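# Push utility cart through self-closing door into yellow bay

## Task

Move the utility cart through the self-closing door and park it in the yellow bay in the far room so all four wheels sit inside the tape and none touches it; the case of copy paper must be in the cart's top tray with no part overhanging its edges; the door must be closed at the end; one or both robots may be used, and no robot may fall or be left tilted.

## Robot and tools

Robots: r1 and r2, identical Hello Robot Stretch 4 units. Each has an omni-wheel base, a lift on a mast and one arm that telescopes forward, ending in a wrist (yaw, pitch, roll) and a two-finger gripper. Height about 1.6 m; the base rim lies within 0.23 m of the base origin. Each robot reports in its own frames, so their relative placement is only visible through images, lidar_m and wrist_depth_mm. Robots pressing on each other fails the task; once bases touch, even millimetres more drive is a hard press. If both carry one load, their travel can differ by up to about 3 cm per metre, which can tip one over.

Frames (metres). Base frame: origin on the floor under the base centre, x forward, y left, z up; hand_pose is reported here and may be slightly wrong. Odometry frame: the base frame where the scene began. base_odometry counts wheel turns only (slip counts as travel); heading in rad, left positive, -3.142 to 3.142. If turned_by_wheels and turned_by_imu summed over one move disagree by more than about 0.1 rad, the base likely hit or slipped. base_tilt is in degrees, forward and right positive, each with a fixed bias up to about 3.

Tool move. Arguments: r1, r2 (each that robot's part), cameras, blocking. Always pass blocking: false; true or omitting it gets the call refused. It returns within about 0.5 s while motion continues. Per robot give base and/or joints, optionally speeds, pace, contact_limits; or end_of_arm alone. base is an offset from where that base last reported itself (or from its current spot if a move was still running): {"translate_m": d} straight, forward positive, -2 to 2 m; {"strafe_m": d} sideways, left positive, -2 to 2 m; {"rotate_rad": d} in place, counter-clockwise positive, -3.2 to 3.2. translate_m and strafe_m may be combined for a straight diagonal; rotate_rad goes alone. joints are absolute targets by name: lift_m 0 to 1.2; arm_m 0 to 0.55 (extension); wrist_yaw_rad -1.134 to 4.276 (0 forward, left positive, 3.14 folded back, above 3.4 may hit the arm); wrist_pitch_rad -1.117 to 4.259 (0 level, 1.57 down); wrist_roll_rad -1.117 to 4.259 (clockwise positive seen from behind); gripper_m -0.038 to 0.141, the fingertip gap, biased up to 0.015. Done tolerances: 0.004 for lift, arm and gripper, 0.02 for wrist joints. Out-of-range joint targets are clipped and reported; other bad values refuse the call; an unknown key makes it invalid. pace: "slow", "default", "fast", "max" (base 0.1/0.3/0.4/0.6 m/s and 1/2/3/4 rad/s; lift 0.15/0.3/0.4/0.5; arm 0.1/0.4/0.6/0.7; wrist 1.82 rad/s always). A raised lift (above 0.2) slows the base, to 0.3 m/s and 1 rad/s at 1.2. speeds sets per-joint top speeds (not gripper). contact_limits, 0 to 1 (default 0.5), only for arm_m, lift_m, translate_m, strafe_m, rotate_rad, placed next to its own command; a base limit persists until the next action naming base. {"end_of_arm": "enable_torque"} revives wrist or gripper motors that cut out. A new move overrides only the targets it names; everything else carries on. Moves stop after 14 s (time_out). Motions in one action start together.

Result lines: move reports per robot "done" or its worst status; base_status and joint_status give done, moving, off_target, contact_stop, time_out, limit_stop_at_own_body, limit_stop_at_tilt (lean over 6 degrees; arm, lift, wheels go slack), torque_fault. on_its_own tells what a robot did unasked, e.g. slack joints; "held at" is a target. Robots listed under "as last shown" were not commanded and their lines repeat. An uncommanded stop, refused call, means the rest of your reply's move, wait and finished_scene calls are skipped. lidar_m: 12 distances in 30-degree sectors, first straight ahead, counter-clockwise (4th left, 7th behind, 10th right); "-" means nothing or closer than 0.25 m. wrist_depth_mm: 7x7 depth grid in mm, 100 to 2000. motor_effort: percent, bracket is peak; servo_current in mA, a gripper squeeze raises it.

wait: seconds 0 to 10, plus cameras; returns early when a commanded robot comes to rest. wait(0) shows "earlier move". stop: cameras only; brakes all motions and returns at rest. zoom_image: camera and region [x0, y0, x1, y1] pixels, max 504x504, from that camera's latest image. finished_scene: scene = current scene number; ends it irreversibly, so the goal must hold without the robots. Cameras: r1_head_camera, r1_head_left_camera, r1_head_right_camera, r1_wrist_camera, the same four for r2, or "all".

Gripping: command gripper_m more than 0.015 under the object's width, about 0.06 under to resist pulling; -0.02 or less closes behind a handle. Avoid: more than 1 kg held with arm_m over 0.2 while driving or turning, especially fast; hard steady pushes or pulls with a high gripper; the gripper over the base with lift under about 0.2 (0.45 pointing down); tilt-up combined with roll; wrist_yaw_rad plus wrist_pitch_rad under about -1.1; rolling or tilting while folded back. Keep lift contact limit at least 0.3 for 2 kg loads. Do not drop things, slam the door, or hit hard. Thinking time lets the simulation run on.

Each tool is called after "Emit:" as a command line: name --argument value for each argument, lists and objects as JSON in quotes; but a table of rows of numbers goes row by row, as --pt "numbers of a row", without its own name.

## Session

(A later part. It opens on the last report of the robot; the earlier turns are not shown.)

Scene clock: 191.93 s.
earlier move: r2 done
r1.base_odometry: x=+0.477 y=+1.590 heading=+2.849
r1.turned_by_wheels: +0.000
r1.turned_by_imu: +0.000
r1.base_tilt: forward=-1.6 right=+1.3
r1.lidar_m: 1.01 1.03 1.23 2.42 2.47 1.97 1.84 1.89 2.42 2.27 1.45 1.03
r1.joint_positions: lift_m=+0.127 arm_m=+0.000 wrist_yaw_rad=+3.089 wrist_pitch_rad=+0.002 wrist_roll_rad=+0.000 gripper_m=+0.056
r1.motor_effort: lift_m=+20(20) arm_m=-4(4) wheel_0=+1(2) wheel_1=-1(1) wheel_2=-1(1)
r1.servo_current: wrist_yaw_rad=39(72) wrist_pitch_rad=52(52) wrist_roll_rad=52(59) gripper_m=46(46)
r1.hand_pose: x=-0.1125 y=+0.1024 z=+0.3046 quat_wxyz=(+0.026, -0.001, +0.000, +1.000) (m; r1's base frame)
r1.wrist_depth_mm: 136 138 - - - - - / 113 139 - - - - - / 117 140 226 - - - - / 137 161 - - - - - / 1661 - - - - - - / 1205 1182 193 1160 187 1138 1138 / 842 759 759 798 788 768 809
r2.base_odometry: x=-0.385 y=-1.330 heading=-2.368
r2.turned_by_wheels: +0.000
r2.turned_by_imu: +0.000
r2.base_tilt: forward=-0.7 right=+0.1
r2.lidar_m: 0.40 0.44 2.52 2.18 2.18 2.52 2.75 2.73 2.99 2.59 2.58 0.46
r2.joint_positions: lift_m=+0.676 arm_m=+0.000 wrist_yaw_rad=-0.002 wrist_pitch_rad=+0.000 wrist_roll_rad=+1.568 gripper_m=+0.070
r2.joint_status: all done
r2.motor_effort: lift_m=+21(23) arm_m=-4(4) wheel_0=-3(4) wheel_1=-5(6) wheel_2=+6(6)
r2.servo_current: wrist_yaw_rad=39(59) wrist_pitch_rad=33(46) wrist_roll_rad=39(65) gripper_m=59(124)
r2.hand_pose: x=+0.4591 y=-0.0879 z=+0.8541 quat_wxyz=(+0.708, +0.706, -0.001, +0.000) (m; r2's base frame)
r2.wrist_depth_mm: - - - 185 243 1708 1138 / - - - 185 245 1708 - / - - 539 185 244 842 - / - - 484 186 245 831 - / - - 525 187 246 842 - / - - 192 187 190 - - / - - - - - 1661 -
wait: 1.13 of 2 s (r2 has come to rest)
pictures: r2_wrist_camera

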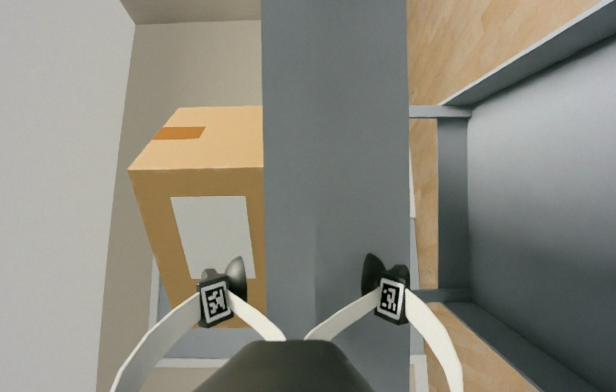

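Emit:
move --blocking false --r2 '{"base":{"translate_m":0.022},"joints":{"lift_m":0.683},"pace":"slow"}' --cameras '[]'

Emit:
wait --seconds 1.5 --cameras '[]'

Emit:
move --blocking false --r2 '{"joints":{"gripper_m":-0.02}}' --cameras '[]'

Emit:
wait --seconds 2 --cameras '["r2_wrist_camera","r2_head_camera"]'

Scene clock: 197.87 s.
move: r2 moving
r1: as last shown
r1.lidar_m: 1.01 1.04 1.26 2.43 2.48 1.98 1.83 1.88 2.41 2.29 1.44 1.03
r1.motor_effort: lift_m=+20(20) arm_m=-4(4) wheel_0=+1(1) wheel_1=-1(1) wheel_2=-1(1)
r1.servo_current: wrist_yaw_rad=46(65) wrist_pitch_rad=39(46) wrist_roll_rad=39(59) gripper_m=46(46)
r1.wrist_depth_mm: 136 138 - - - - - / 113 139 - - - - - / 117 140 227 - - - - / 137 161 - - - - - / 1618 - - - - - - / 1182 1182 193 1182 187 1160 1118 / 842 750 750 809 788 778 831
r2.base_odometry: x=-0.393 y=-1.339 heading=-2.368
r2.turned_by_wheels: +0.000
r2.turned_by_imu: +0.001
r2.base_tilt: forward=-0.7 right=+0.1
r2.lidar_m: 0.41 0.44 2.52 2.19 2.16 2.51 2.75 2.75 3.01 2.57 2.59 0.43
r2.base_status: translate_m moving
r2.joint_positions: lift_m=+0.683 arm_m=+0.000 wrist_yaw_rad=-0.002 wrist_pitch_rad=+0.001 wrist_roll_rad=+1.568 gripper_m=+0.070
r2.joint_status: lift_m moving
r2.measured_speeds: translate_m=+0.048 strafe_m=+0.000 rotate_rad=+0.002 lift_m=+0.000 arm_m=+0.000 wrist_yaw_rad=+0.000 wrist_pitch_rad=+0.000 wrist_roll_rad=+0.000
r2.motor_effort: lift_m=+20(24) arm_m=-4(4) wheel_0=+1(11) wheel_1=+7(7) wheel_2=-12(14)
r2.servo_current: wrist_yaw_rad=52(59) wrist_pitch_rad=39(39) wrist_roll_rad=52(52) gripper_m=52(59)
r2.hand_pose: x=+0.4591 y=-0.0879 z=+0.8605 quat_wxyz=(+0.708, +0.706, +0.000, -0.001) (m; r2's base frame)
r2.wrist_depth_mm: - - - 181 240 1661 1160 / - - - 182 242 1661 - / - - 530 182 242 842 - / - - 477 183 243 854 - / - - 521 183 243 854 - / - - 191 185 192 - - / - - - - - 1863 -
pictures: none

Scene clock: 198.60 s.
earlier move: r2 done
r1.base_odometry: x=+0.477 y=+1.590 heading=+2.849
r1.turned_by_wheels: +0.000
r1.turned_by_imu: +0.000
r1.base_tilt: forward=-1.5 right=+1.2
r1.lidar_m: 1.00 1.03 1.28 2.43 2.46 1.97 1.84 1.92 2.41 2.29 1.48 1.00
r1.joint_positions: lift_m=+0.127 arm_m=+0.000 wrist_yaw_rad=+3.089 wrist_pitch_rad=+0.002 wrist_roll_rad=+0.000 gripper_m=+0.056
r1.motor_effort: lift_m=+20(20) arm_m=-4(4) wheel_0=+1(2) wheel_1=-1(1) wheel_2=-1(1)
r1.servo_current: wrist_yaw_rad=39(65) wrist_pitch_rad=39(52) wrist_roll_rad=39(59) gripper_m=46(46)
r1.hand_pose: x=-0.1125 y=+0.1024 z=+0.3046 quat_wxyz=(+0.026, -0.001, +0.000, +1.000) (m; r1's base frame)
r1.wrist_depth_mm: 136 138 - - - - - / 113 139 - - - - - / 117 140 226 - - - - / 137 161 - - - - - / 1708 - - - - - - / 1182 1160 193 1205 187 1160 1160 / 854 750 759 798 809 768 820
r2.base_odometry: x=-0.400 y=-1.346 heading=-2.368
r2.turned_by_wheels: +0.000
r2.turned_by_imu: +0.000
r2.base_tilt: forward=-0.7 right=+0.0
r2.lidar_m: 0.40 0.43 2.52 2.17 2.19 2.54 2.77 2.76 3.00 2.56 2.58 0.43
r2.base_status: done
r2.joint_positions: lift_m=+0.683 arm_m=+0.000 wrist_yaw_rad=-0.002 wrist_pitch_rad=+0.001 wrist_roll_rad=+1.568 gripper_m=+0.070
r2.joint_status: all done
r2.motor_effort: lift_m=+21(24) arm_m=-4(4) wheel_0=+5(11) wheel_1=+5(7) wheel_2=-7(14)
r2.servo_current: wrist_yaw_rad=52(59) wrist_pitch_rad=39(46) wrist_roll_rad=52(59) gripper_m=52(59)
r2.hand_pose: x=+0.4591 y=-0.0879 z=+0.8605 quat_wxyz=(+0.708, +0.706, +0.000, -0.001) (m; r2's base frame)
r2.wrist_depth_mm: - - - 182 240 1708 1160 / - - - 182 242 1756 - / - - 539 183 243 831 - / - - 480 184 244 842 - / - - 521 186 244 842 - / - - 192 186 187 - - / - - - - - 1863 -
wait: 0.73 of 1.5 s (r2 has come to rest)
pictures: none

Scene clock: 199.10 s.
move: r2 moving
r1: as last shown
r1.base_tilt: forward=-1.6 right=+1.3
r1.lidar_m: 1.00 1.01 1.23 2.43 2.50 1.94 1.83 1.93 2.41 2.27 1.43 1.02
r1.servo_current: wrist_yaw_rad=59(65) wrist_pitch_rad=46(52) wrist_roll_rad=46(65) gripper_m=39(46)
r1.wrist_depth_mm: 136 138 - - - - - / 113 139 - - - - - / 117 140 225 - - - - / 137 160 - - - - - / 1661 - - - - - - / 1205 1205 193 1182 187 1160 1160 / 854 750 750 798 788 778 820
r2.base_odometry: x=-0.400 y=-1.346 heading=-2.368
r2.turned_by_wheels: +0.000
r2.turned_by_imu: +0.000
r2.base_tilt: forward=-0.7 right=+0.1
r2.lidar_m: 0.41 0.41 2.51 2.19 2.18 2.54 2.75 2.78 2.97 2.58 2.57 0.44
r2.joint_positions: lift_m=+0.683 arm_m=+0.000 wrist_yaw_rad=-0.002 wrist_pitch_rad=+0.001 wrist_roll_rad=+1.568 gripper_m=+0.051
r2.joint_status: gripper_m moving
r2.motor_effort: lift_m=+21(22) arm_m=-4(4) wheel_0=+6(6) wheel_1=+5(5) wheel_2=-7(7)
r2.servo_current: wrist_yaw_rad=52(59) wrist_pitch_rad=39(46) wrist_roll_rad=46(52) gripper_m=150(150)
r2.hand_pose: x=+0.4591 y=-0.0879 z=+0.8605 quat_wxyz=(+0.708, +0.706, +0.000, -0.001) (m; r2's base frame)
r2.wrist_depth_mm: - - - 182 240 1661 1182 / - - - 182 243 1661 - / - - 535 183 243 831 - / - - 484 184 244 842 - / - - 525 186 244 842 - / - - 193 186 188 - - / - - - - 247 1756 -
pictures: none

Scene clock: 200.23 s.
earlier move: r2 done
r1.base_odometry: x=+0.477 y=+1.590 heading=+2.849
r1.turned_by_wheels: +0.000
r1.turned_by_imu: +0.000
r1.base_tilt: forward=-1.6 right=+1.2
r1.lidar_m: 0.99 1.03 1.25 2.42 2.47 1.94 1.84 1.92 2.43 2.29 1.45 1.03
r1.joint_positions: lift_m=+0.127 arm_m=+0.000 wrist_yaw_rad=+3.089 wrist_pitch_rad=+0.002 wrist_roll_rad=+0.000 gripper_m=+0.056
r1.motor_effort: lift_m=+20(20) arm_m=-4(4) wheel_0=+1(2) wheel_1=-1(1) wheel_2=-1(1)
r1.servo_current: wrist_yaw_rad=46(72) wrist_pitch_rad=46(52) wrist_roll_rad=46(65) gripper_m=39(52)
r1.hand_pose: x=-0.1125 y=+0.1024 z=+0.3046 quat_wxyz=(+0.026, -0.001, +0.000, +1.000) (m; r1's base frame)
r1.wrist_depth_mm: 136 138 - - - - - / 113 140 - - - - - / 117 139 228 - - - - / 137 161 - - - - - / 1661 - - - - - - / 1182 1205 194 1182 187 1138 1138 / 842 750 768 798 788 768 820
r2.base_odometry: x=-0.400 y=-1.346 heading=-2.368
r2.turned_by_wheels: +0.000
r2.turned_by_imu: +0.000
r2.base_tilt: forward=-0.6 right=+0.1
r2.lidar_m: 0.41 0.41 2.52 2.17 2.19 2.50 2.75 2.78 3.01 2.56 2.57 0.44
r2.joint_positions: lift_m=+0.683 arm_m=+0.000 wrist_yaw_rad=-0.001 wrist_pitch_rad=+0.001 wrist_roll_rad=+1.568 gripper_m=-0.019
r2.joint_status: all done
r2.motor_effort: lift_m=+22(22) arm_m=-3(4) wheel_0=+4(6) wheel_1=+4(5) wheel_2=-3(7)
r2.servo_current: wrist_yaw_rad=46(65) wrist_pitch_rad=39(46) wrist_roll_rad=46(59) gripper_m=104(228)
r2.hand_pose: x=+0.4592 y=-0.0878 z=+0.8605 quat_wxyz=(+0.708, +0.706, +0.000, -0.001) (m; r2's base frame)
r2.wrist_depth_mm: - - - 168 228 1661 1160 / - - - 170 229 1576 - / - - 508 171 230 - - / - - 473 231 231 - - / - - 525 173 234 - - / - - 186 175 181 - - / - - - - 236 1708 517
wait: 1.13 of 2 s (r2 has come to rest)
pictures: r2_head_camera, r2_wrist_camera

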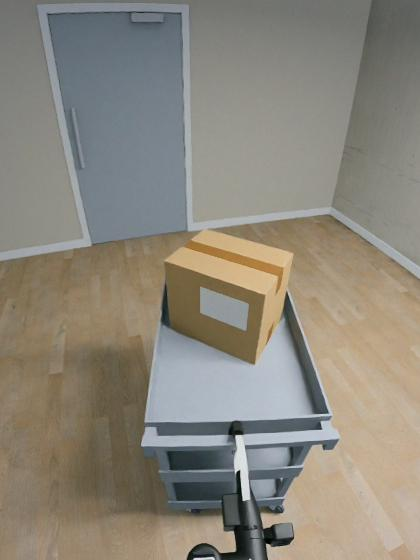

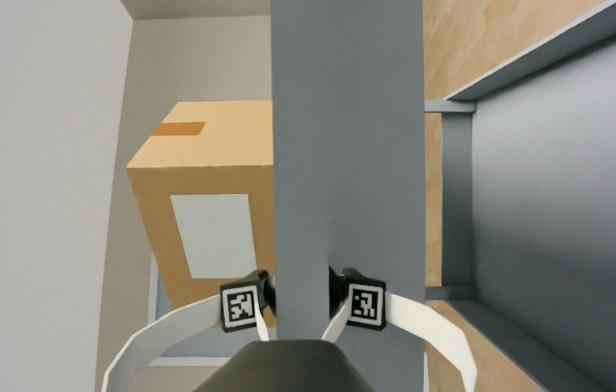

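Emit:
move --blocking false --r2 '{"base":{"translate_m":-0.45},"joints":{"gripper_m":-0.035},"pace":"slow"}' --cameras '[]'

Emit:
wait --seconds 6 --cameras '["r2_wrist_camera","r2_head_camera","r2_head_left_camera"]'

Scene clock: 212.07 s.
move: r2 moving
r1: as last shown
r1.base_tilt: forward=-1.6 right=+1.3
r1.lidar_m: 0.99 1.05 1.27 2.42 2.49 1.97 1.83 1.91 2.41 2.27 1.43 1.02
r1.motor_effort: lift_m=+20(20) arm_m=-4(4) wheel_0=+1(1) wheel_1=-1(1) wheel_2=-1(1)
r1.servo_current: wrist_yaw_rad=39(59) wrist_pitch_rad=39(46) wrist_roll_rad=33(59) gripper_m=46(46)
r1.wrist_depth_mm: 136 139 - - - - - / 113 139 - - - - - / 117 139 226 - - - - / 137 161 - - - - - / 1661 - - - - - - / 1182 1182 194 1182 187 1160 1138 / 842 741 750 798 798 768 820
r2.base_odometry: x=-0.392 y=-1.337 heading=-2.368
r2.turned_by_wheels: +0.000
r2.turned_by_imu: +0.001
r2.base_tilt: forward=-0.7 right=+0.1
r2.lidar_m: 0.40 0.42 2.53 2.17 2.17 2.52 2.75 2.75 2.97 2.57 2.57 0.42
r2.base_status: translate_m moving
r2.joint_positions: lift_m=+0.683 arm_m=+0.000 wrist_yaw_rad=+0.000 wrist_pitch_rad=+0.001 wrist_roll_rad=+1.568 gripper_m=-0.032
r2.joint_status: gripper_m moving
r2.measured_speeds: translate_m=-0.047 strafe_m=+0.000 rotate_rad=+0.000 lift_m=+0.000 arm_m=+0.000 wrist_yaw_rad=+0.004 wrist_pitch_rad=+0.000 wrist_roll_rad=+0.000
r2.motor_effort: lift_m=+21(22) arm_m=-3(4) wheel_0=-6(10) wheel_1=-6(7) wheel_2=+13(13)
r2.servo_current: wrist_yaw_rad=39(65) wrist_pitch_rad=39(39) wrist_roll_rad=46(59) gripper_m=163(176)
r2.hand_pose: x=+0.4593 y=-0.0874 z=+0.8605 quat_wxyz=(+0.708, +0.706, +0.000, +0.000) (m; r2's base frame)
r2.wrist_depth_mm: - - - 164 222 1708 1160 / - - - 165 224 788 - / - - 496 167 227 - - / - - 473 227 227 - - / - - 521 170 231 - - / - - 183 171 178 - - / - - - - 233 1576 -
pictures: none

Scene clock: 217.37 s.
earlier move: r2 done
r1.base_odometry: x=+0.477 y=+1.590 heading=+2.849
r1.turned_by_wheels: +0.000
r1.turned_by_imu: +0.000
r1.base_tilt: forward=-1.6 right=+1.3
r1.lidar_m: 1.01 1.03 1.24 2.43 2.46 1.96 1.82 1.91 2.42 2.28 1.42 1.02
r1.joint_positions: lift_m=+0.127 arm_m=+0.000 wrist_yaw_rad=+3.089 wrist_pitch_rad=+0.002 wrist_roll_rad=+0.000 gripper_m=+0.056
r1.motor_effort: lift_m=+20(20) arm_m=-4(4) wheel_0=+1(2) wheel_1=-1(1) wheel_2=-1(1)
r1.servo_current: wrist_yaw_rad=59(65) wrist_pitch_rad=39(52) wrist_roll_rad=52(72) gripper_m=46(52)
r1.hand_pose: x=-0.1125 y=+0.1024 z=+0.3046 quat_wxyz=(+0.026, -0.001, +0.000, +1.000) (m; r1's base frame)
r1.wrist_depth_mm: 136 138 - - - - - / 113 139 - - - - - / 117 140 225 - - - - / 137 161 - - - - - / 1661 - - - - - - / 1182 1182 193 1160 187 1138 1138 / 831 741 741 809 788 768 809
r2.base_odometry: x=-0.079 y=-1.031 heading=-2.368
r2.turned_by_wheels: +0.000
r2.turned_by_imu: +0.002
r2.base_tilt: forward=-0.7 right=+0.1
r2.lidar_m: 0.40 0.41 2.40 2.06 2.05 2.41 2.32 2.34 2.71 2.68 2.70 0.43
r2.base_status: done
r2.joint_positions: lift_m=+0.683 arm_m=+0.000 wrist_yaw_rad=+0.003 wrist_pitch_rad=+0.001 wrist_roll_rad=+1.568 gripper_m=-0.034
r2.joint_status: all done
r2.motor_effort: lift_m=+21(22) arm_m=-4(4) wheel_0=-2(10) wheel_1=-3(9) wheel_2=+7(14)
r2.servo_current: wrist_yaw_rad=52(65) wrist_pitch_rad=33(52) wrist_roll_rad=46(65) gripper_m=111(176)
r2.hand_pose: x=+0.4595 y=-0.0866 z=+0.8605 quat_wxyz=(+0.708, +0.706, +0.001, +0.000) (m; r2's base frame)
r2.wrist_depth_mm: - - - 160 219 1708 1160 / - - - 161 220 778 - / - - 500 163 222 - - / - 484 469 164 224 - - / - - 517 166 227 - - / - - 183 167 178 - - / - - - - 229 1618 -
wait: 5.30 of 6 s (r2 has come to rest)
pictures: r2_head_camera, r2_head_left_camera, r2_wrist_camera

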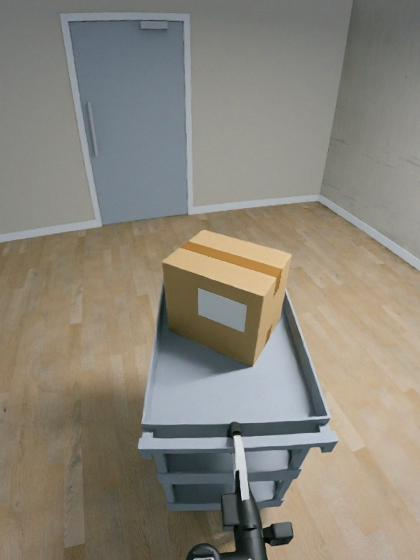

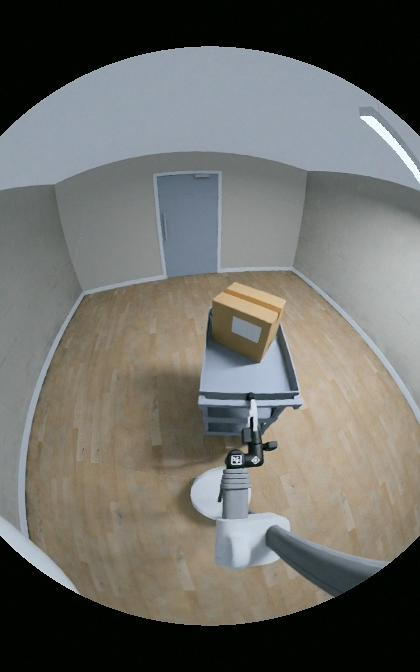

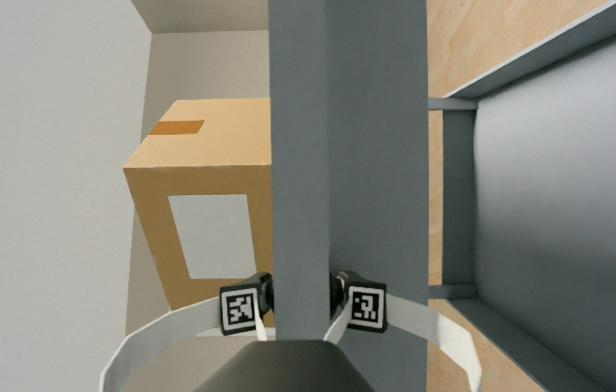

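Emit:
move --blocking false --r1 '{"base":{"translate_m":1.35},"contact_limits":{"translate_m":0.8}}' --cameras '[]'

Emit:
wait --seconds 7 --cameras '["r1_head_camera","r1_head_left_camera","r2_head_camera","r2_head_right_camera"]'

Scene clock: 223.63 s.
move: r1 moving
r1.base_odometry: x=+0.447 y=+1.599 heading=+2.849
r1.turned_by_wheels: +0.000
r1.turned_by_imu: +0.000
r1.base_tilt: forward=-1.6 right=+1.3
r1.lidar_m: 0.98 1.00 1.20 2.43 2.46 2.01 1.86 1.95 2.41 2.29 1.40 1.01
r1.base_status: translate_m moving
r1.joint_positions: lift_m=+0.127 arm_m=+0.000 wrist_yaw_rad=+3.089 wrist_pitch_rad=+0.002 wrist_roll_rad=+0.000 gripper_m=+0.056
r1.measured_speeds: translate_m=+0.121 strafe_m=-0.002 rotate_rad=+0.000 lift_m=+0.000 arm_m=+0.000 wrist_yaw_rad=+0.000 wrist_pitch_rad=+0.000 wrist_roll_rad=+0.000
r1.motor_effort: lift_m=+20(20) arm_m=-4(4) wheel_0=+8(8) wheel_1=+5(7) wheel_2=-8(9)
r1.servo_current: wrist_yaw_rad=52(59) wrist_pitch_rad=46(46) wrist_roll_rad=39(65) gripper_m=39(46)
r1.contact_limits: translate_m 0.8
r1.hand_pose: x=-0.1125 y=+0.1024 z=+0.3046 quat_wxyz=(+0.026, -0.001, +0.000, +1.000) (m; r1's base frame)
r1.wrist_depth_mm: 137 138 - - - - - / 112 139 - - - - - / 116 139 226 - - - - / 137 160 293 - - - - / 1661 - 1921 - - - - / 1160 1205 194 1182 187 1182 1118 / 842 759 759 798 788 778 820
r2: as last shown
r2.turned_by_imu: +0.000
r2.lidar_m: 0.38 0.39 2.38 2.07 2.03 2.41 2.33 2.34 2.77 2.67 2.68 0.42
r2.motor_effort: lift_m=+21(22) arm_m=-4(4) wheel_0=-2(2) wheel_1=-3(4) wheel_2=+7(7)
r2.servo_current: wrist_yaw_rad=46(59) wrist_pitch_rad=46(46) wrist_roll_rad=52(59) gripper_m=111(117)
r2.wrist_depth_mm: - - - 161 220 1661 1160 / - - - 162 220 788 - / - - 500 163 222 - - / - 484 462 164 225 - - / - - 521 166 226 - - / - - 183 167 179 - - / - - - - 231 1618 -
pictures: none

Scene clock: 229.27 s.
earlier move: r1 done
r1.base_odometry: x=-0.815 y=+1.978 heading=+2.850
r1.turned_by_wheels: +0.000
r1.turned_by_imu: +0.031
r1.base_tilt: forward=-1.6 right=+1.3
r1.lidar_m: 0.25 0.25 0.25 0.25 0.43 3.32 3.20 3.29 0.45 0.84 2.30 0.39
r1.base_status: done
r1.joint_positions: lift_m=+0.127 arm_m=-0.001 wrist_yaw_rad=+3.104 wrist_pitch_rad=+0.002 wrist_roll_rad=+0.000 gripper_m=+0.056
r1.motor_effort: lift_m=+17(20) arm_m=+11(14) wheel_0=+2(22) wheel_1=+9(23) wheel_2=-8(25)
r1.servo_current: wrist_yaw_rad=65(98) wrist_pitch_rad=33(52) wrist_roll_rad=59(72) gripper_m=39(52)
r1.contact_limits: translate_m 0.8
r1.hand_pose: x=-0.1146 y=+0.0983 z=+0.3048 quat_wxyz=(+0.019, -0.001, +0.000, +1.000) (m; r1's base frame)
r1.wrist_depth_mm: - 135 - - - - - / - 136 217 - - - - / 106 135 182 - - - - / 123 136 274 - - - - / 1708 - - - - - - / 1182 1205 194 1182 188 1138 1138 / 854 741 759 809 798 788 820
r2.base_odometry: x=-0.079 y=-1.031 heading=-2.368
r2.turned_by_wheels: +0.000
r2.turned_by_imu: +0.001
r2.base_tilt: forward=-0.7 right=+0.1
r2.lidar_m: 0.37 0.41 2.38 2.06 2.06 2.40 2.32 2.33 2.71 2.68 2.69 0.44
r2.joint_positions: lift_m=+0.683 arm_m=+0.000 wrist_yaw_rad=+0.003 wrist_pitch_rad=+0.001 wrist_roll_rad=+1.568 gripper_m=-0.034
r2.motor_effort: lift_m=+22(22) arm_m=-3(4) wheel_0=-2(3) wheel_1=-3(4) wheel_2=+7(7)
r2.servo_current: wrist_yaw_rad=39(65) wrist_pitch_rad=39(52) wrist_roll_rad=46(65) gripper_m=104(117)
r2.hand_pose: x=+0.4595 y=-0.0866 z=+0.8605 quat_wxyz=(+0.708, +0.706, +0.001, +0.000) (m; r2's base frame)
r2.wrist_depth_mm: - - - 161 219 1661 1182 / - - - 162 220 788 - / - - 500 163 224 - - / - 480 462 165 225 - - / - - 517 166 227 - - / - - 183 167 179 - - / - - - - 229 1576 -
wait: 5.63 of 7 s (r1 has come to rest)
pictures: r1_head_camera, r1_head_left_camera, r2_head_camera, r2_head_right_camera

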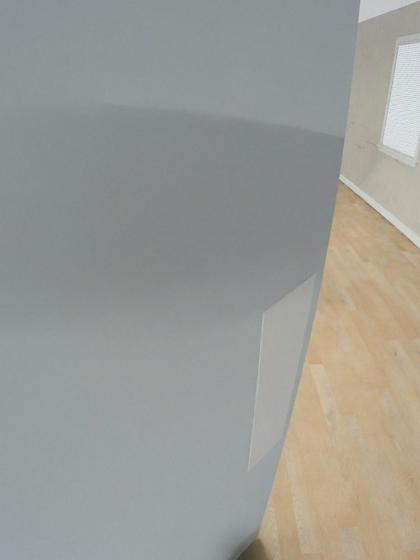

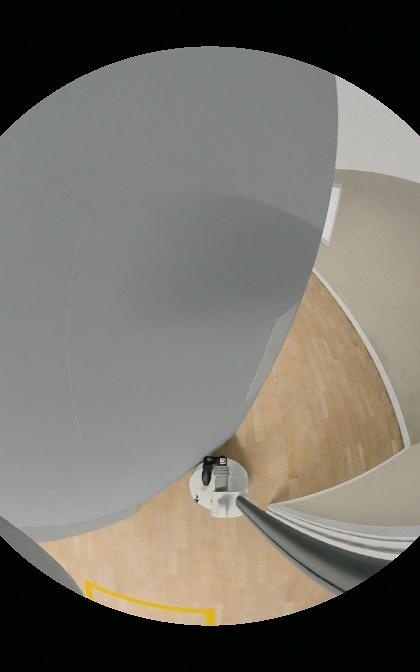

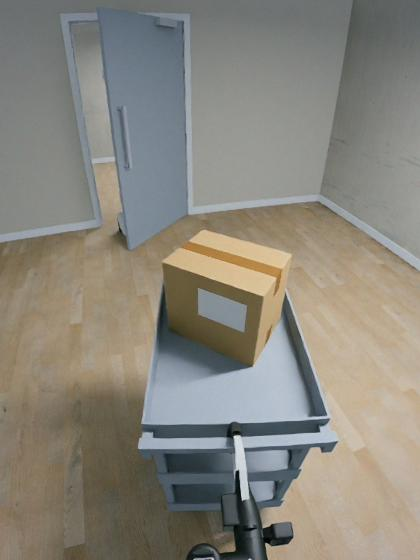

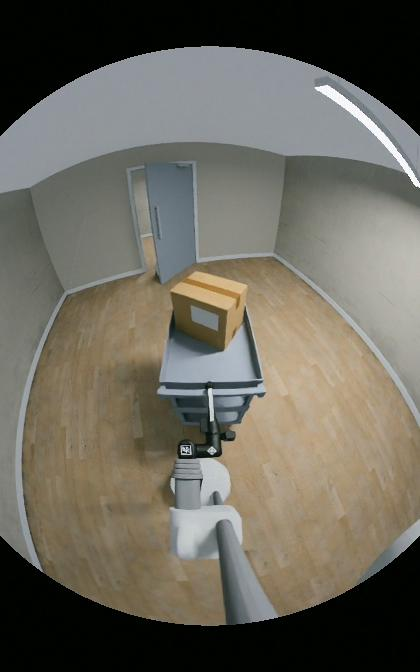

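Emit:
move --blocking false --r1 '{"base":{"translate_m":0.4},"contact_limits":{"translate_m":0.8}}' --cameras '[]'

Emit:
wait --seconds 4 --cameras '["r1_head_camera","r1_head_left_camera","r2_head_camera"]'

Scene clock: 238.17 s.
move: r1 moving
r1.base_odometry: x=-0.845 y=+1.987 heading=+2.850
r1.turned_by_wheels: +0.001
r1.turned_by_imu: +0.000
r1.base_tilt: forward=-1.6 right=+1.3
r1.lidar_m: 0.25 0.25 0.26 0.25 0.42 3.35 3.22 3.32 0.47 0.94 2.30 3.11
r1.base_status: translate_m moving
r1.joint_positions: lift_m=+0.127 arm_m=+0.000 wrist_yaw_rad=+3.103 wrist_pitch_rad=+0.002 wrist_roll_rad=+0.000 gripper_m=+0.056
r1.measured_speeds: translate_m=+0.121 strafe_m=+0.001 rotate_rad=+0.005 lift_m=+0.000 arm_m=+0.003 wrist_yaw_rad=-0.018 wrist_pitch_rad=+0.000 wrist_roll_rad=+0.000
r1.motor_effort: lift_m=+17(17) arm_m=+9(12) wheel_0=+8(9) wheel_1=+17(17) wheel_2=-18(19)
r1.servo_current: wrist_yaw_rad=65(98) wrist_pitch_rad=52(52) wrist_roll_rad=65(65) gripper_m=39(46)
r1.contact_limits: translate_m 0.8
r1.hand_pose: x=-0.1143 y=+0.0985 z=+0.3048 quat_wxyz=(+0.019, -0.001, +0.000, +1.000) (m; r1's base frame)
r1.wrist_depth_mm: - 136 - - - - - / - 136 - - - - - / 107 136 186 - - - - / 123 137 257 - - - - / 1661 1921 - - - - - / 1182 1182 193 1160 187 1160 1138 / 854 750 750 798 778 778 798
r2: as last shown
r2.turned_by_imu: +0.000
r2.lidar_m: 0.36 0.43 2.39 2.07 2.01 2.39 2.33 2.35 2.72 2.69 2.70 0.41
r2.motor_effort: lift_m=+22(22) arm_m=-4(4) wheel_0=-2(2) wheel_1=-3(4) wheel_2=+7(7)
r2.servo_current: wrist_yaw_rad=65(65) wrist_pitch_rad=39(46) wrist_roll_rad=39(59) gripper_m=111(111)
r2.wrist_depth_mm: - - - 160 219 1661 1160 / - - - 162 221 788 - / - - 496 163 223 - - / - 484 469 165 224 - - / - - 517 167 227 - - / - - 184 167 179 - - / - - - - 229 1576 -
pictures: none

Scene clock: 240.47 s.
earlier move: r1 done
r1.base_odometry: x=-1.198 y=+2.093 heading=+2.850
r1.turned_by_wheels: +0.000
r1.turned_by_imu: -0.001
r1.base_tilt: forward=-1.5 right=+1.3
r1.lidar_m: 1.73 0.25 3.39 0.25 0.28 0.73 3.66 0.71 0.87 2.23 2.29 3.08
r1.base_status: done
r1.joint_positions: lift_m=+0.127 arm_m=+0.000 wrist_yaw_rad=+3.092 wrist_pitch_rad=+0.002 wrist_roll_rad=+0.000 gripper_m=+0.056
r1.motor_effort: lift_m=+17(17) arm_m=+5(12) wheel_0=+3(12) wheel_1=+7(18) wheel_2=-3(19)
r1.servo_current: wrist_yaw_rad=52(98) wrist_pitch_rad=39(52) wrist_roll_rad=52(65) gripper_m=46(46)
r1.contact_limits: translate_m 0.8
r1.hand_pose: x=-0.1129 y=+0.1016 z=+0.3048 quat_wxyz=(+0.025, -0.001, +0.000, +1.000) (m; r1's base frame)
r1.wrist_depth_mm: - 137 - - - - 488 / - 137 - - - - 500 / 111 138 209 - - - 512 / 128 141 - - - - 512 / 741 - - - - - 517 / 768 1182 194 1205 187 1281 500 / 759 741 759 798 778 778 496
r2.base_odometry: x=-0.079 y=-1.031 heading=-2.368
r2.turned_by_wheels: +0.000
r2.turned_by_imu: +0.000
r2.base_tilt: forward=-0.7 right=+0.1
r2.lidar_m: 0.39 0.41 2.38 2.07 2.04 2.42 2.32 2.32 2.71 2.68 2.69 0.42
r2.joint_positions: lift_m=+0.683 arm_m=+0.000 wrist_yaw_rad=+0.003 wrist_pitch_rad=+0.001 wrist_roll_rad=+1.568 gripper_m=-0.034
r2.motor_effort: lift_m=+21(22) arm_m=-4(4) wheel_0=-2(3) wheel_1=-3(4) wheel_2=+7(7)
r2.servo_current: wrist_yaw_rad=46(65) wrist_pitch_rad=39(46) wrist_roll_rad=52(59) gripper_m=111(117)
r2.hand_pose: x=+0.4595 y=-0.0866 z=+0.8605 quat_wxyz=(+0.708, +0.706, +0.001, +0.000) (m; r2's base frame)
r2.wrist_depth_mm: - - - 161 219 1661 1160 / - - - 161 220 788 - / - - 504 163 223 - - / - 484 462 165 224 - - / - - 521 166 226 - - / - - 184 167 179 - - / - - - - 230 1618 -
wait: 2.30 of 4 s (r1 has come to rest)
pictures: r1_head_camera, r1_head_left_camera, r2_head_camera

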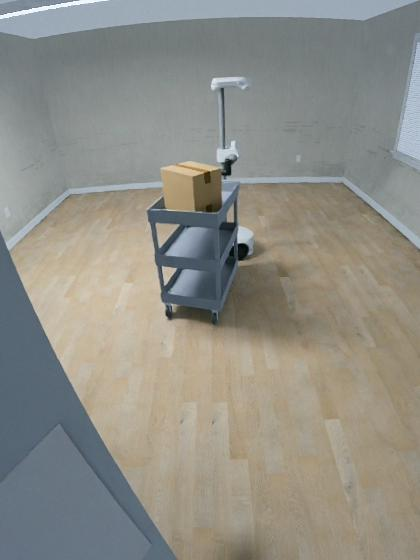

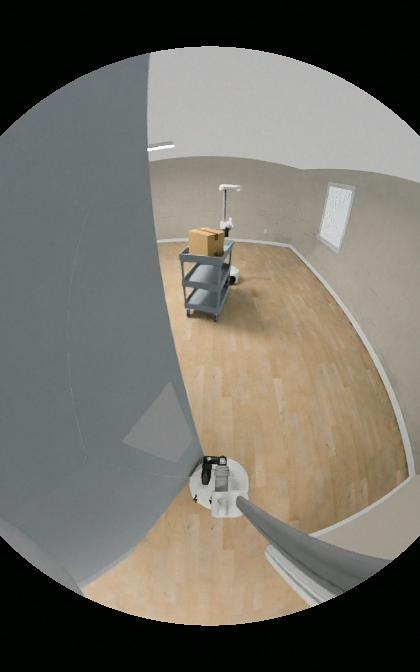

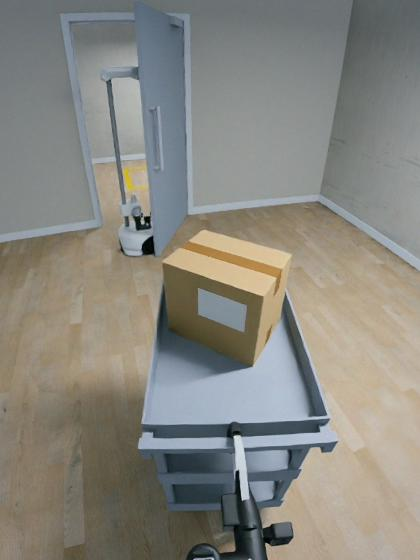

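Emit:
move --blocking false --r1 '{"base":{"translate_m":0.32,"strafe_m":0.1},"contact_limits":{"translate_m":0.8,"strafe_m":0.8}}' --cameras '[]'

Emit:
wait --seconds 3 --cameras '["r1_head_left_camera","r2_head_camera"]'

Emit:
move --blocking false --r1 '{"base":{"strafe_m":0.3},"contact_limits":{"strafe_m":0.8}}' --cameras '[]'

Emit:
wait --seconds 4 --cameras '["r1_head_left_camera","r1_head_right_camera","r2_head_camera"]'

r1: "contact_limits": translate_m and strafe_m are given together and make one move, which takes one limit: state it under one of them only
Scene clock: 249.50 s.
r1.base_odometry: x=-1.198 y=+2.093 heading=+2.850
r1.turned_by_wheels: +0.000
r1.turned_by_imu: +0.000
r1.base_tilt: forward=-1.6 right=+1.3
r1.lidar_m: 1.78 0.25 3.39 0.25 0.28 0.71 3.65 0.71 0.87 2.23 2.26 3.07
r1.base_status: done
r1.joint_positions: lift_m=+0.127 arm_m=+0.000 wrist_yaw_rad=+3.092 wrist_pitch_rad=+0.002 wrist_roll_rad=+0.000 gripper_m=+0.056
r1.motor_effort: lift_m=+17(17) arm_m=+5(12) wheel_0=+2(12) wheel_1=+7(18) wheel_2=-3(19)
r1.servo_current: wrist_yaw_rad=39(98) wrist_pitch_rad=46(52) wrist_roll_rad=39(65) gripper_m=39(46)
r1.contact_limits: translate_m 0.8
r1.hand_pose: x=-0.1129 y=+0.1016 z=+0.3048 quat_wxyz=(+0.025, -0.001, +0.000, +1.000) (m; r1's base frame)
r1.wrist_depth_mm: - 137 - - - - 484 / - 137 - - - - 500 / 111 138 209 - - - 508 / 128 141 - - - - 512 / 741 - - - - - 517 / 768 1182 193 1205 187 1308 504 / 759 750 759 809 788 778 496
r2.base_odometry: x=-0.079 y=-1.031 heading=-2.368
r2.turned_by_wheels: +0.000
r2.turned_by_imu: +0.000
r2.base_tilt: forward=-0.7 right=+0.1
r2.lidar_m: 0.40 0.42 2.40 2.06 2.00 2.39 2.32 2.33 2.73 2.68 2.69 0.40
r2.joint_positions: lift_m=+0.683 arm_m=+0.000 wrist_yaw_rad=+0.003 wrist_pitch_rad=+0.001 wrist_roll_rad=+1.568 gripper_m=-0.034
r2.motor_effort: lift_m=+21(22) arm_m=-3(4) wheel_0=-2(3) wheel_1=-3(4) wheel_2=+7(7)
r2.servo_current: wrist_yaw_rad=52(65) wrist_pitch_rad=39(46) wrist_roll_rad=52(59) gripper_m=111(117)
r2.hand_pose: x=+0.4595 y=-0.0866 z=+0.8605 quat_wxyz=(+0.708, +0.706, +0.001, +0.000) (m; r2's base frame)
r2.wrist_depth_mm: - - - 161 220 1708 1182 / - - - 162 220 788 - / - - 500 163 223 - - / - 480 466 165 224 - - / - - 517 167 226 - - / - - 183 167 179 - - / - - - - 229 1618 -
pictures: none

not run: a call was refused earlier in this reply.

not run: a call was refused earlier in this reply.

not run: a call was refused earlier in this reply.

Emit:
move --blocking false --r1 '{"base":{"translate_m":0.32,"strafe_m":0.1},"contact_limits":{"translate_m":0.8}}' --cameras '[]'

Emit:
wait --seconds 3 --cameras '["r1_head_left_camera","r2_head_camera"]'

Emit:
move --blocking false --r1 '{"base":{"strafe_m":0.3},"contact_limits":{"strafe_m":0.8}}' --cameras '[]'

Emit:
wait --seconds 4 --cameras '["r1_head_left_camera","r1_head_right_camera","r2_head_camera"]'

Scene clock: 255.40 s.
move: r1 moving
r1.base_odometry: x=-1.231 y=+2.093 heading=+2.851
r1.turned_by_wheels: +0.001
r1.turned_by_imu: +0.001
r1.base_tilt: forward=-1.6 right=+1.3
r1.lidar_m: 1.71 0.25 3.22 0.25 0.29 0.69 3.65 0.73 0.93 2.24 2.31 3.10
r1.base_status: translate_m moving; strafe_m moving
r1.joint_positions: lift_m=+0.127 arm_m=+0.000 wrist_yaw_rad=+3.092 wrist_pitch_rad=+0.002 wrist_roll_rad=+0.000 gripper_m=+0.056
r1.measured_speeds: translate_m=+0.122 strafe_m=+0.037 rotate_rad=-0.001 lift_m=+0.000 arm_m=+0.000 wrist_yaw_rad=+0.000 wrist_pitch_rad=+0.000 wrist_roll_rad=+0.000
r1.motor_effort: lift_m=+17(17) arm_m=+5(5) wheel_0=+4(6) wheel_1=+15(17) wheel_2=-12(13)
r1.servo_current: wrist_yaw_rad=39(72) wrist_pitch_rad=39(46) wrist_roll_rad=46(59) gripper_m=46(52)
r1.contact_limits: translate_m 0.8
r1.hand_pose: x=-0.1129 y=+0.1016 z=+0.3048 quat_wxyz=(+0.025, -0.001, +0.000, +1.000) (m; r1's base frame)
r1.wrist_depth_mm: - 137 - - - - 384 / - 137 - - - - 389 / 109 137 202 - - - 394 / 124 138 - - - - 397 / 778 - - - - - 397 / 778 1182 193 1229 187 1160 394 / 788 750 750 798 788 741 387
r2.base_odometry: x=-0.079 y=-1.031 heading=-2.368
r2.turned_by_wheels: +0.000
r2.turned_by_imu: +0.000
r2.base_tilt: forward=-0.7 right=+0.1
r2.lidar_m: 0.39 0.41 2.40 2.07 2.02 2.41 2.33 2.33 2.73 2.70 2.69 0.42
r2.joint_positions: lift_m=+0.683 arm_m=+0.000 wrist_yaw_rad=+0.003 wrist_pitch_rad=+0.001 wrist_roll_rad=+1.568 gripper_m=-0.034
r2.motor_effort: lift_m=+22(22) arm_m=-4(4) wheel_0=-2(2) wheel_1=-4(4) wheel_2=+7(7)
r2.servo_current: wrist_yaw_rad=52(59) wrist_pitch_rad=39(39) wrist_roll_rad=39(52) gripper_m=104(117)
r2.hand_pose: x=+0.4595 y=-0.0866 z=+0.8605 quat_wxyz=(+0.708, +0.706, +0.001, +0.000) (m; r2's base frame)
r2.wrist_depth_mm: - - - 160 219 1708 1160 / - - - 162 221 788 - / - - 500 163 223 - - / - 484 462 165 225 - - / - - 521 166 226 - - / - - 183 167 179 - - / - - - - 230 1618 -
pictures: none

Scene clock: 257.43 s.
earlier move: r1 done
r1.base_odometry: x=-1.533 y=+2.089 heading=+2.850
r1.turned_by_wheels: +0.000
r1.turned_by_imu: +0.001
r1.base_tilt: forward=-1.6 right=+1.3
r1.lidar_m: 1.46 3.52 2.50 2.38 0.25 0.42 3.97 1.02 1.32 2.32 2.39 3.20
r1.base_status: done
r1.joint_positions: lift_m=+0.127 arm_m=+0.000 wrist_yaw_rad=+3.092 wrist_pitch_rad=+0.002 wrist_roll_rad=+0.000 gripper_m=+0.056
r1.motor_effort: lift_m=+17(17) arm_m=+5(5) wheel_0=-1(6) wheel_1=+6(17) wheel_2=-1(13)
r1.servo_current: wrist_yaw_rad=52(78) wrist_pitch_rad=33(52) wrist_roll_rad=39(65) gripper_m=46(52)
r1.contact_limits: translate_m 0.8
r1.hand_pose: x=-0.1129 y=+0.1016 z=+0.3048 quat_wxyz=(+0.025, -0.001, +0.000, +1.000) (m; r1's base frame)
r1.wrist_depth_mm: 136 138 - - - 278 - / 113 139 - - - 279 167 / 117 139 265 - - 325 168 / 136 162 - - - 283 169 / 991 - - - - 283 169 / 1025 1182 194 1205 187 283 169 / 842 750 750 809 788 200 -
r2.base_odometry: x=-0.079 y=-1.031 heading=-2.368
r2.turned_by_wheels: +0.000
r2.turned_by_imu: +0.000
r2.base_tilt: forward=-0.7 right=+0.1
r2.lidar_m: 0.38 0.42 2.38 2.04 2.03 2.43 2.31 2.32 2.71 2.65 2.68 0.42
r2.joint_positions: lift_m=+0.683 arm_m=+0.000 wrist_yaw_rad=+0.003 wrist_pitch_rad=+0.001 wrist_roll_rad=+1.568 gripper_m=-0.034
r2.motor_effort: lift_m=+21(22) arm_m=-3(4) wheel_0=-2(3) wheel_1=-3(4) wheel_2=+7(7)
r2.servo_current: wrist_yaw_rad=46(65) wrist_pitch_rad=39(46) wrist_roll_rad=46(59) gripper_m=111(117)
r2.hand_pose: x=+0.4595 y=-0.0866 z=+0.8605 quat_wxyz=(+0.708, +0.706, +0.001, +0.000) (m; r2's base frame)
r2.wrist_depth_mm: - - - 160 219 1708 1160 / - - - 162 221 788 - / - - 496 163 223 - - / - 480 466 165 224 - - / - - 517 166 226 - - / - - 183 167 179 - - / - - - - 229 1618 -
wait: 2.03 of 3 s (r1 has come to rest)
pictures: r1_head_left_camera, r2_head_camera

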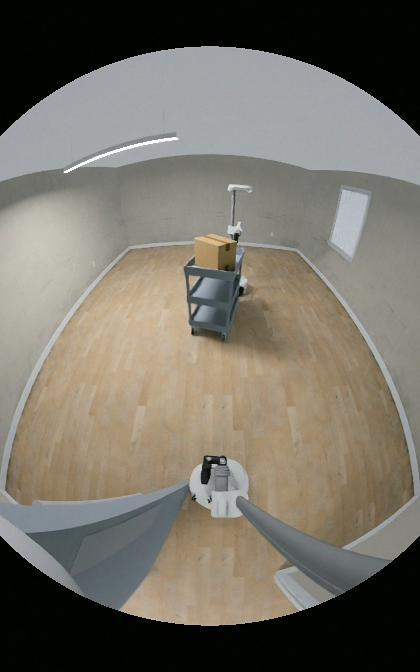

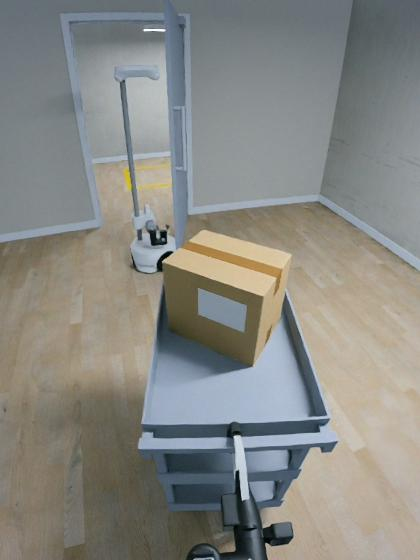

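Scene clock: 257.93 s.
move: r1 moving
r1.base_odometry: x=-1.544 y=+2.055 heading=+2.850
r1.turned_by_wheels: +0.000
r1.turned_by_imu: +0.000
r1.base_tilt: forward=-1.6 right=+1.3
r1.lidar_m: 1.44 3.45 2.50 2.37 0.25 0.39 3.98 1.04 1.31 2.35 2.44 3.27
r1.base_status: strafe_m moving
r1.joint_positions: lift_m=+0.127 arm_m=+0.000 wrist_yaw_rad=+3.092 wrist_pitch_rad=+0.002 wrist_roll_rad=+0.000 gripper_m=+0.056
r1.measured_speeds: translate_m=+0.001 strafe_m=+0.141 rotate_rad=-0.007 lift_m=+0.000 arm_m=+0.000 wrist_yaw_rad=+0.000 wrist_pitch_rad=+0.000 wrist_roll_rad=+0.000
r1.motor_effort: lift_m=+17(17) arm_m=+5(5) wheel_0=-17(19) wheel_1=+14(15) wheel_2=+0(2)
r1.servo_current: wrist_yaw_rad=46(52) wrist_pitch_rad=46(46) wrist_roll_rad=52(52) gripper_m=39(46)
r1.contact_limits: strafe_m 0.8
r1.hand_pose: x=-0.1129 y=+0.1016 z=+0.3048 quat_wxyz=(+0.025, -0.001, +0.000, +1.000) (m; r1's base frame)
r1.wrist_depth_mm: 136 138 - - - 267 - / 113 139 - - - 274 170 / 117 139 263 - - 310 171 / 137 159 - - - 277 172 / 991 - - - 1863 277 172 / 991 1182 193 1182 188 274 172 / 842 750 759 809 668 220 -
r2: as last shown
r2.lidar_m: 0.35 0.39 2.34 2.04 2.05 2.44 2.33 2.34 2.70 2.67 2.66 0.43
r2.motor_effort: lift_m=+22(22) arm_m=-3(4) wheel_0=-2(2) wheel_1=-3(4) wheel_2=+7(7)
r2.servo_current: wrist_yaw_rad=46(52) wrist_pitch_rad=39(46) wrist_roll_rad=52(59) gripper_m=111(111)
r2.wrist_depth_mm: - - - 160 220 1618 1160 / - - - 161 221 798 - / - - 500 163 222 - - / - 484 466 165 224 - - / - - 517 167 227 - - / - - 184 167 179 - - / - - - - 229 1576 -
pictures: none

Scene clock: 259.77 s.
earlier move: r1 done
r1.base_odometry: x=-1.619 y=+1.802 heading=+2.850
r1.turned_by_wheels: +0.000
r1.turned_by_imu: +0.001
r1.base_tilt: forward=-1.6 right=+1.3
r1.lidar_m: 1.46 3.08 2.21 2.14 0.25 0.29 0.74 1.16 1.33 2.63 2.70 3.61
r1.base_status: done
r1.joint_positions: lift_m=+0.127 arm_m=+0.000 wrist_yaw_rad=+3.092 wrist_pitch_rad=+0.002 wrist_roll_rad=+0.000 gripper_m=+0.056
r1.motor_effort: lift_m=+17(17) arm_m=+5(5) wheel_0=-4(20) wheel_1=+3(15) wheel_2=+0(2)
r1.servo_current: wrist_yaw_rad=65(78) wrist_pitch_rad=46(52) wrist_roll_rad=39(65) gripper_m=52(52)
r1.contact_limits: strafe_m 0.8
r1.hand_pose: x=-0.1129 y=+0.1016 z=+0.3048 quat_wxyz=(+0.025, -0.001, +0.000, +1.000) (m; r1's base frame)
r1.wrist_depth_mm: 136 138 - - 334 208 - / 113 139 - - 338 208 - / 117 139 267 - 340 198 - / 137 162 - - 343 198 - / - - - - 343 199 159 / 1205 1205 193 1182 191 199 - / 842 750 741 143 312 176 -
r2.base_odometry: x=-0.079 y=-1.031 heading=-2.368
r2.turned_by_wheels: +0.000
r2.turned_by_imu: +0.000
r2.base_tilt: forward=-0.6 right=+0.1
r2.lidar_m: 0.38 0.40 2.40 2.06 2.03 2.39 2.32 2.31 2.73 2.69 2.70 0.41
r2.joint_positions: lift_m=+0.683 arm_m=+0.000 wrist_yaw_rad=+0.003 wrist_pitch_rad=+0.001 wrist_roll_rad=+1.568 gripper_m=-0.034
r2.motor_effort: lift_m=+21(22) arm_m=-3(4) wheel_0=-2(2) wheel_1=-3(4) wheel_2=+7(7)
r2.servo_current: wrist_yaw_rad=52(59) wrist_pitch_rad=46(46) wrist_roll_rad=46(65) gripper_m=111(117)
r2.hand_pose: x=+0.4595 y=-0.0866 z=+0.8605 quat_wxyz=(+0.708, +0.706, +0.001, +0.000) (m; r2's base frame)
r2.wrist_depth_mm: - - - 160 219 1708 1160 / - - - 162 220 788 - / - - 504 163 223 - - / - 484 466 165 224 - - / - - 521 167 226 - - / - - 184 167 179 - - / - - - - 230 1576 -
wait: 1.83 of 4 s (r1 has come to rest)
pictures: r1_head_left_camera, r1_head_right_camera, r2_head_camera

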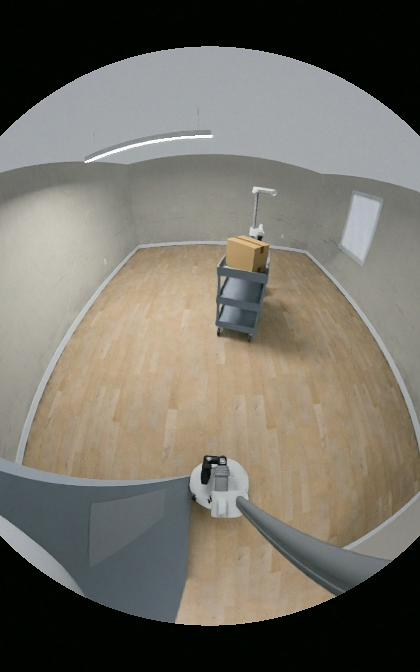

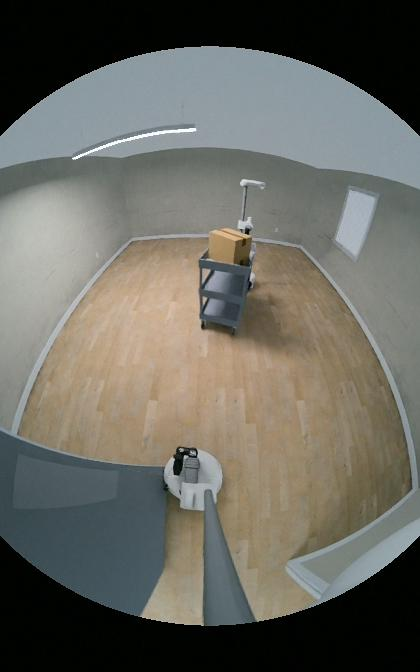

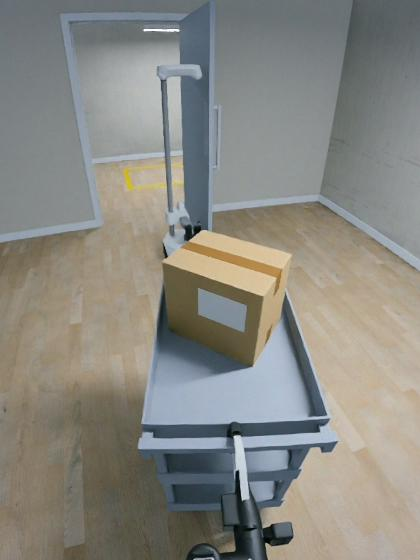

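Emit:
move --blocking false --r1 '{"base":{"strafe_m":0.35,"translate_m":-0.04},"contact_limits":{"strafe_m":0.8}}' --cameras '[]'

Emit:
wait --seconds 4 --cameras '["r1_head_left_camera","r1_head_right_camera","r2_head_camera","r2_head_left_camera"]'

Scene clock: 271.00 s.
move: r1 moving
r1.base_odometry: x=-1.626 y=+1.769 heading=+2.851
r1.turned_by_wheels: +0.000
r1.turned_by_imu: +0.000
r1.base_tilt: forward=-1.6 right=+1.3
r1.lidar_m: 1.48 3.02 2.19 2.13 0.25 0.27 0.67 1.22 1.35 2.66 2.74 1.52
r1.base_status: translate_m moving; strafe_m moving
r1.joint_positions: lift_m=+0.127 arm_m=+0.000 wrist_yaw_rad=+3.092 wrist_pitch_rad=+0.002 wrist_roll_rad=+0.000 gripper_m=+0.056
r1.measured_speeds: translate_m=-0.016 strafe_m=+0.132 rotate_rad=+0.003 lift_m=+0.000 arm_m=+0.000 wrist_yaw_rad=+0.000 wrist_pitch_rad=+0.000 wrist_roll_rad=+0.000
r1.motor_effort: lift_m=+17(17) arm_m=+5(5) wheel_0=-19(19) wheel_1=+11(14) wheel_2=+5(5)
r1.servo_current: wrist_yaw_rad=52(65) wrist_pitch_rad=46(46) wrist_roll_rad=52(59) gripper_m=46(46)
r1.contact_limits: strafe_m 0.8
r1.hand_pose: x=-0.1129 y=+0.1016 z=+0.3048 quat_wxyz=(+0.025, -0.001, +0.000, +1.000) (m; r1's base frame)
r1.wrist_depth_mm: 136 139 - - 314 203 - / 113 139 - - 320 203 - / 117 139 265 - 320 195 - / 137 162 - - 320 195 - / 1921 - - 1921 324 195 158 / 1182 1182 193 1098 191 195 - / 842 750 759 154 296 174 -
r2: as last shown
r2.base_tilt: forward=-0.7 right=+0.0
r2.lidar_m: 0.39 0.40 2.38 2.07 2.03 2.41 2.31 2.36 2.73 2.70 2.70 0.43
r2.motor_effort: lift_m=+22(22) arm_m=-3(4) wheel_0=-2(2) wheel_1=-4(4) wheel_2=+7(7)
r2.servo_current: wrist_yaw_rad=59(59) wrist_pitch_rad=46(46) wrist_roll_rad=46(59) gripper_m=117(117)
r2.wrist_depth_mm: - - - 160 220 1708 1160 / - - - 161 221 788 - / - - 500 163 223 - - / - 484 466 165 224 - - / - - 517 166 226 - - / - - 183 167 179 - - / - - - - 229 1576 -
pictures: none

Scene clock: 272.93 s.
earlier move: r1 contact_stop
r1.base_odometry: x=-1.667 y=+1.537 heading=+2.853
r1.turned_by_wheels: +0.003
r1.turned_by_imu: -0.013
r1.base_tilt: forward=-1.6 right=+1.2
r1.lidar_m: 1.54 2.86 2.04 1.97 0.25 0.25 0.46 1.35 1.33 2.81 2.87 1.54
r1.base_status: translate_m contact_stop (by the wheels' count: -0.030 of -0.040); strafe_m contact_stop (by the wheels' count: +0.268 of +0.350)
r1.joint_positions: lift_m=+0.127 arm_m=+0.000 wrist_yaw_rad=+3.090 wrist_pitch_rad=+0.002 wrist_roll_rad=+0.000 gripper_m=+0.056
r1.on_its_own: the wheels are slack since a contact_stop
r1.motor_effort: lift_m=+20(20) arm_m=-4(5) wheel_0=+0(30) wheel_1=+0(30) wheel_2=+0(17)
r1.servo_current: wrist_yaw_rad=59(72) wrist_pitch_rad=52(52) wrist_roll_rad=52(72) gripper_m=39(52)
r1.contact_limits: strafe_m 0.8
r1.hand_pose: x=-0.1126 y=+0.1021 z=+0.3046 quat_wxyz=(+0.026, -0.001, +0.000, +1.000) (m; r1's base frame)
r1.wrist_depth_mm: 135 138 - 421 286 195 - / 110 138 - 430 272 197 - / 114 139 247 436 273 190 - / 135 151 - 442 278 191 - / - - - 452 277 192 162 / 1205 1229 193 452 191 192 162 / 878 759 768 143 264 177 -
r2.base_odometry: x=-0.079 y=-1.031 heading=-2.368
r2.turned_by_wheels: +0.000
r2.turned_by_imu: +0.000
r2.base_tilt: forward=-0.7 right=+0.0
r2.lidar_m: 0.40 0.38 2.39 2.06 2.03 2.43 2.34 2.34 2.73 2.68 2.71 0.39
r2.joint_positions: lift_m=+0.683 arm_m=+0.000 wrist_yaw_rad=+0.003 wrist_pitch_rad=+0.001 wrist_roll_rad=+1.568 gripper_m=-0.034
r2.motor_effort: lift_m=+21(22) arm_m=-4(4) wheel_0=-2(2) wheel_1=-3(4) wheel_2=+7(7)
r2.servo_current: wrist_yaw_rad=59(59) wrist_pitch_rad=39(46) wrist_roll_rad=46(65) gripper_m=104(117)
r2.hand_pose: x=+0.4595 y=-0.0866 z=+0.8605 quat_wxyz=(+0.708, +0.706, +0.001, +0.000) (m; r2's base frame)
r2.wrist_depth_mm: - - - 160 219 1618 1138 / - - - 162 220 798 - / - - 496 163 223 - - / - 484 462 165 224 - - / - - 517 166 227 - - / - - 183 167 179 - - / - - - - 229 1618 -
wait: 1.93 of 4 s (r1 has come to rest)
pictures: r1_head_left_camera, r1_head_right_camera, r2_head_camera, r2_head_left_camera

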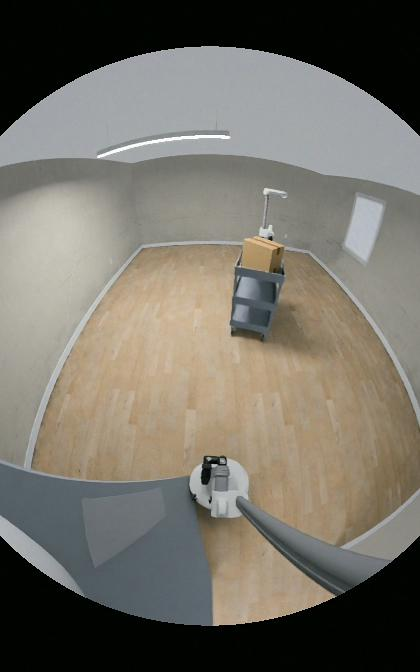

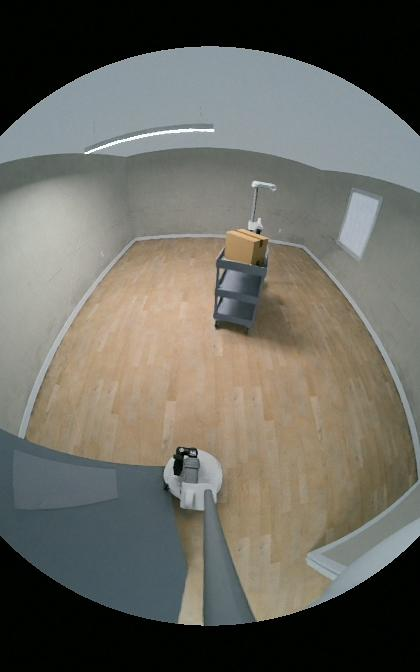

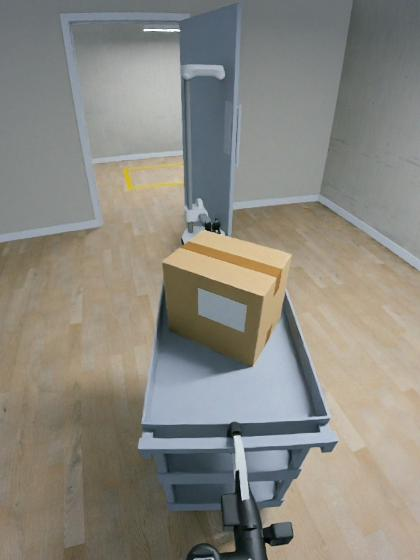

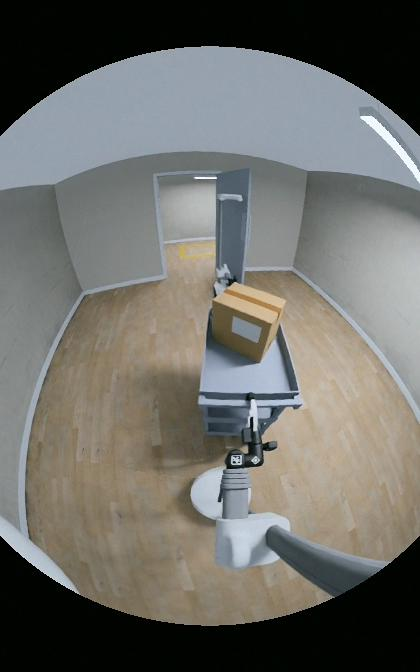

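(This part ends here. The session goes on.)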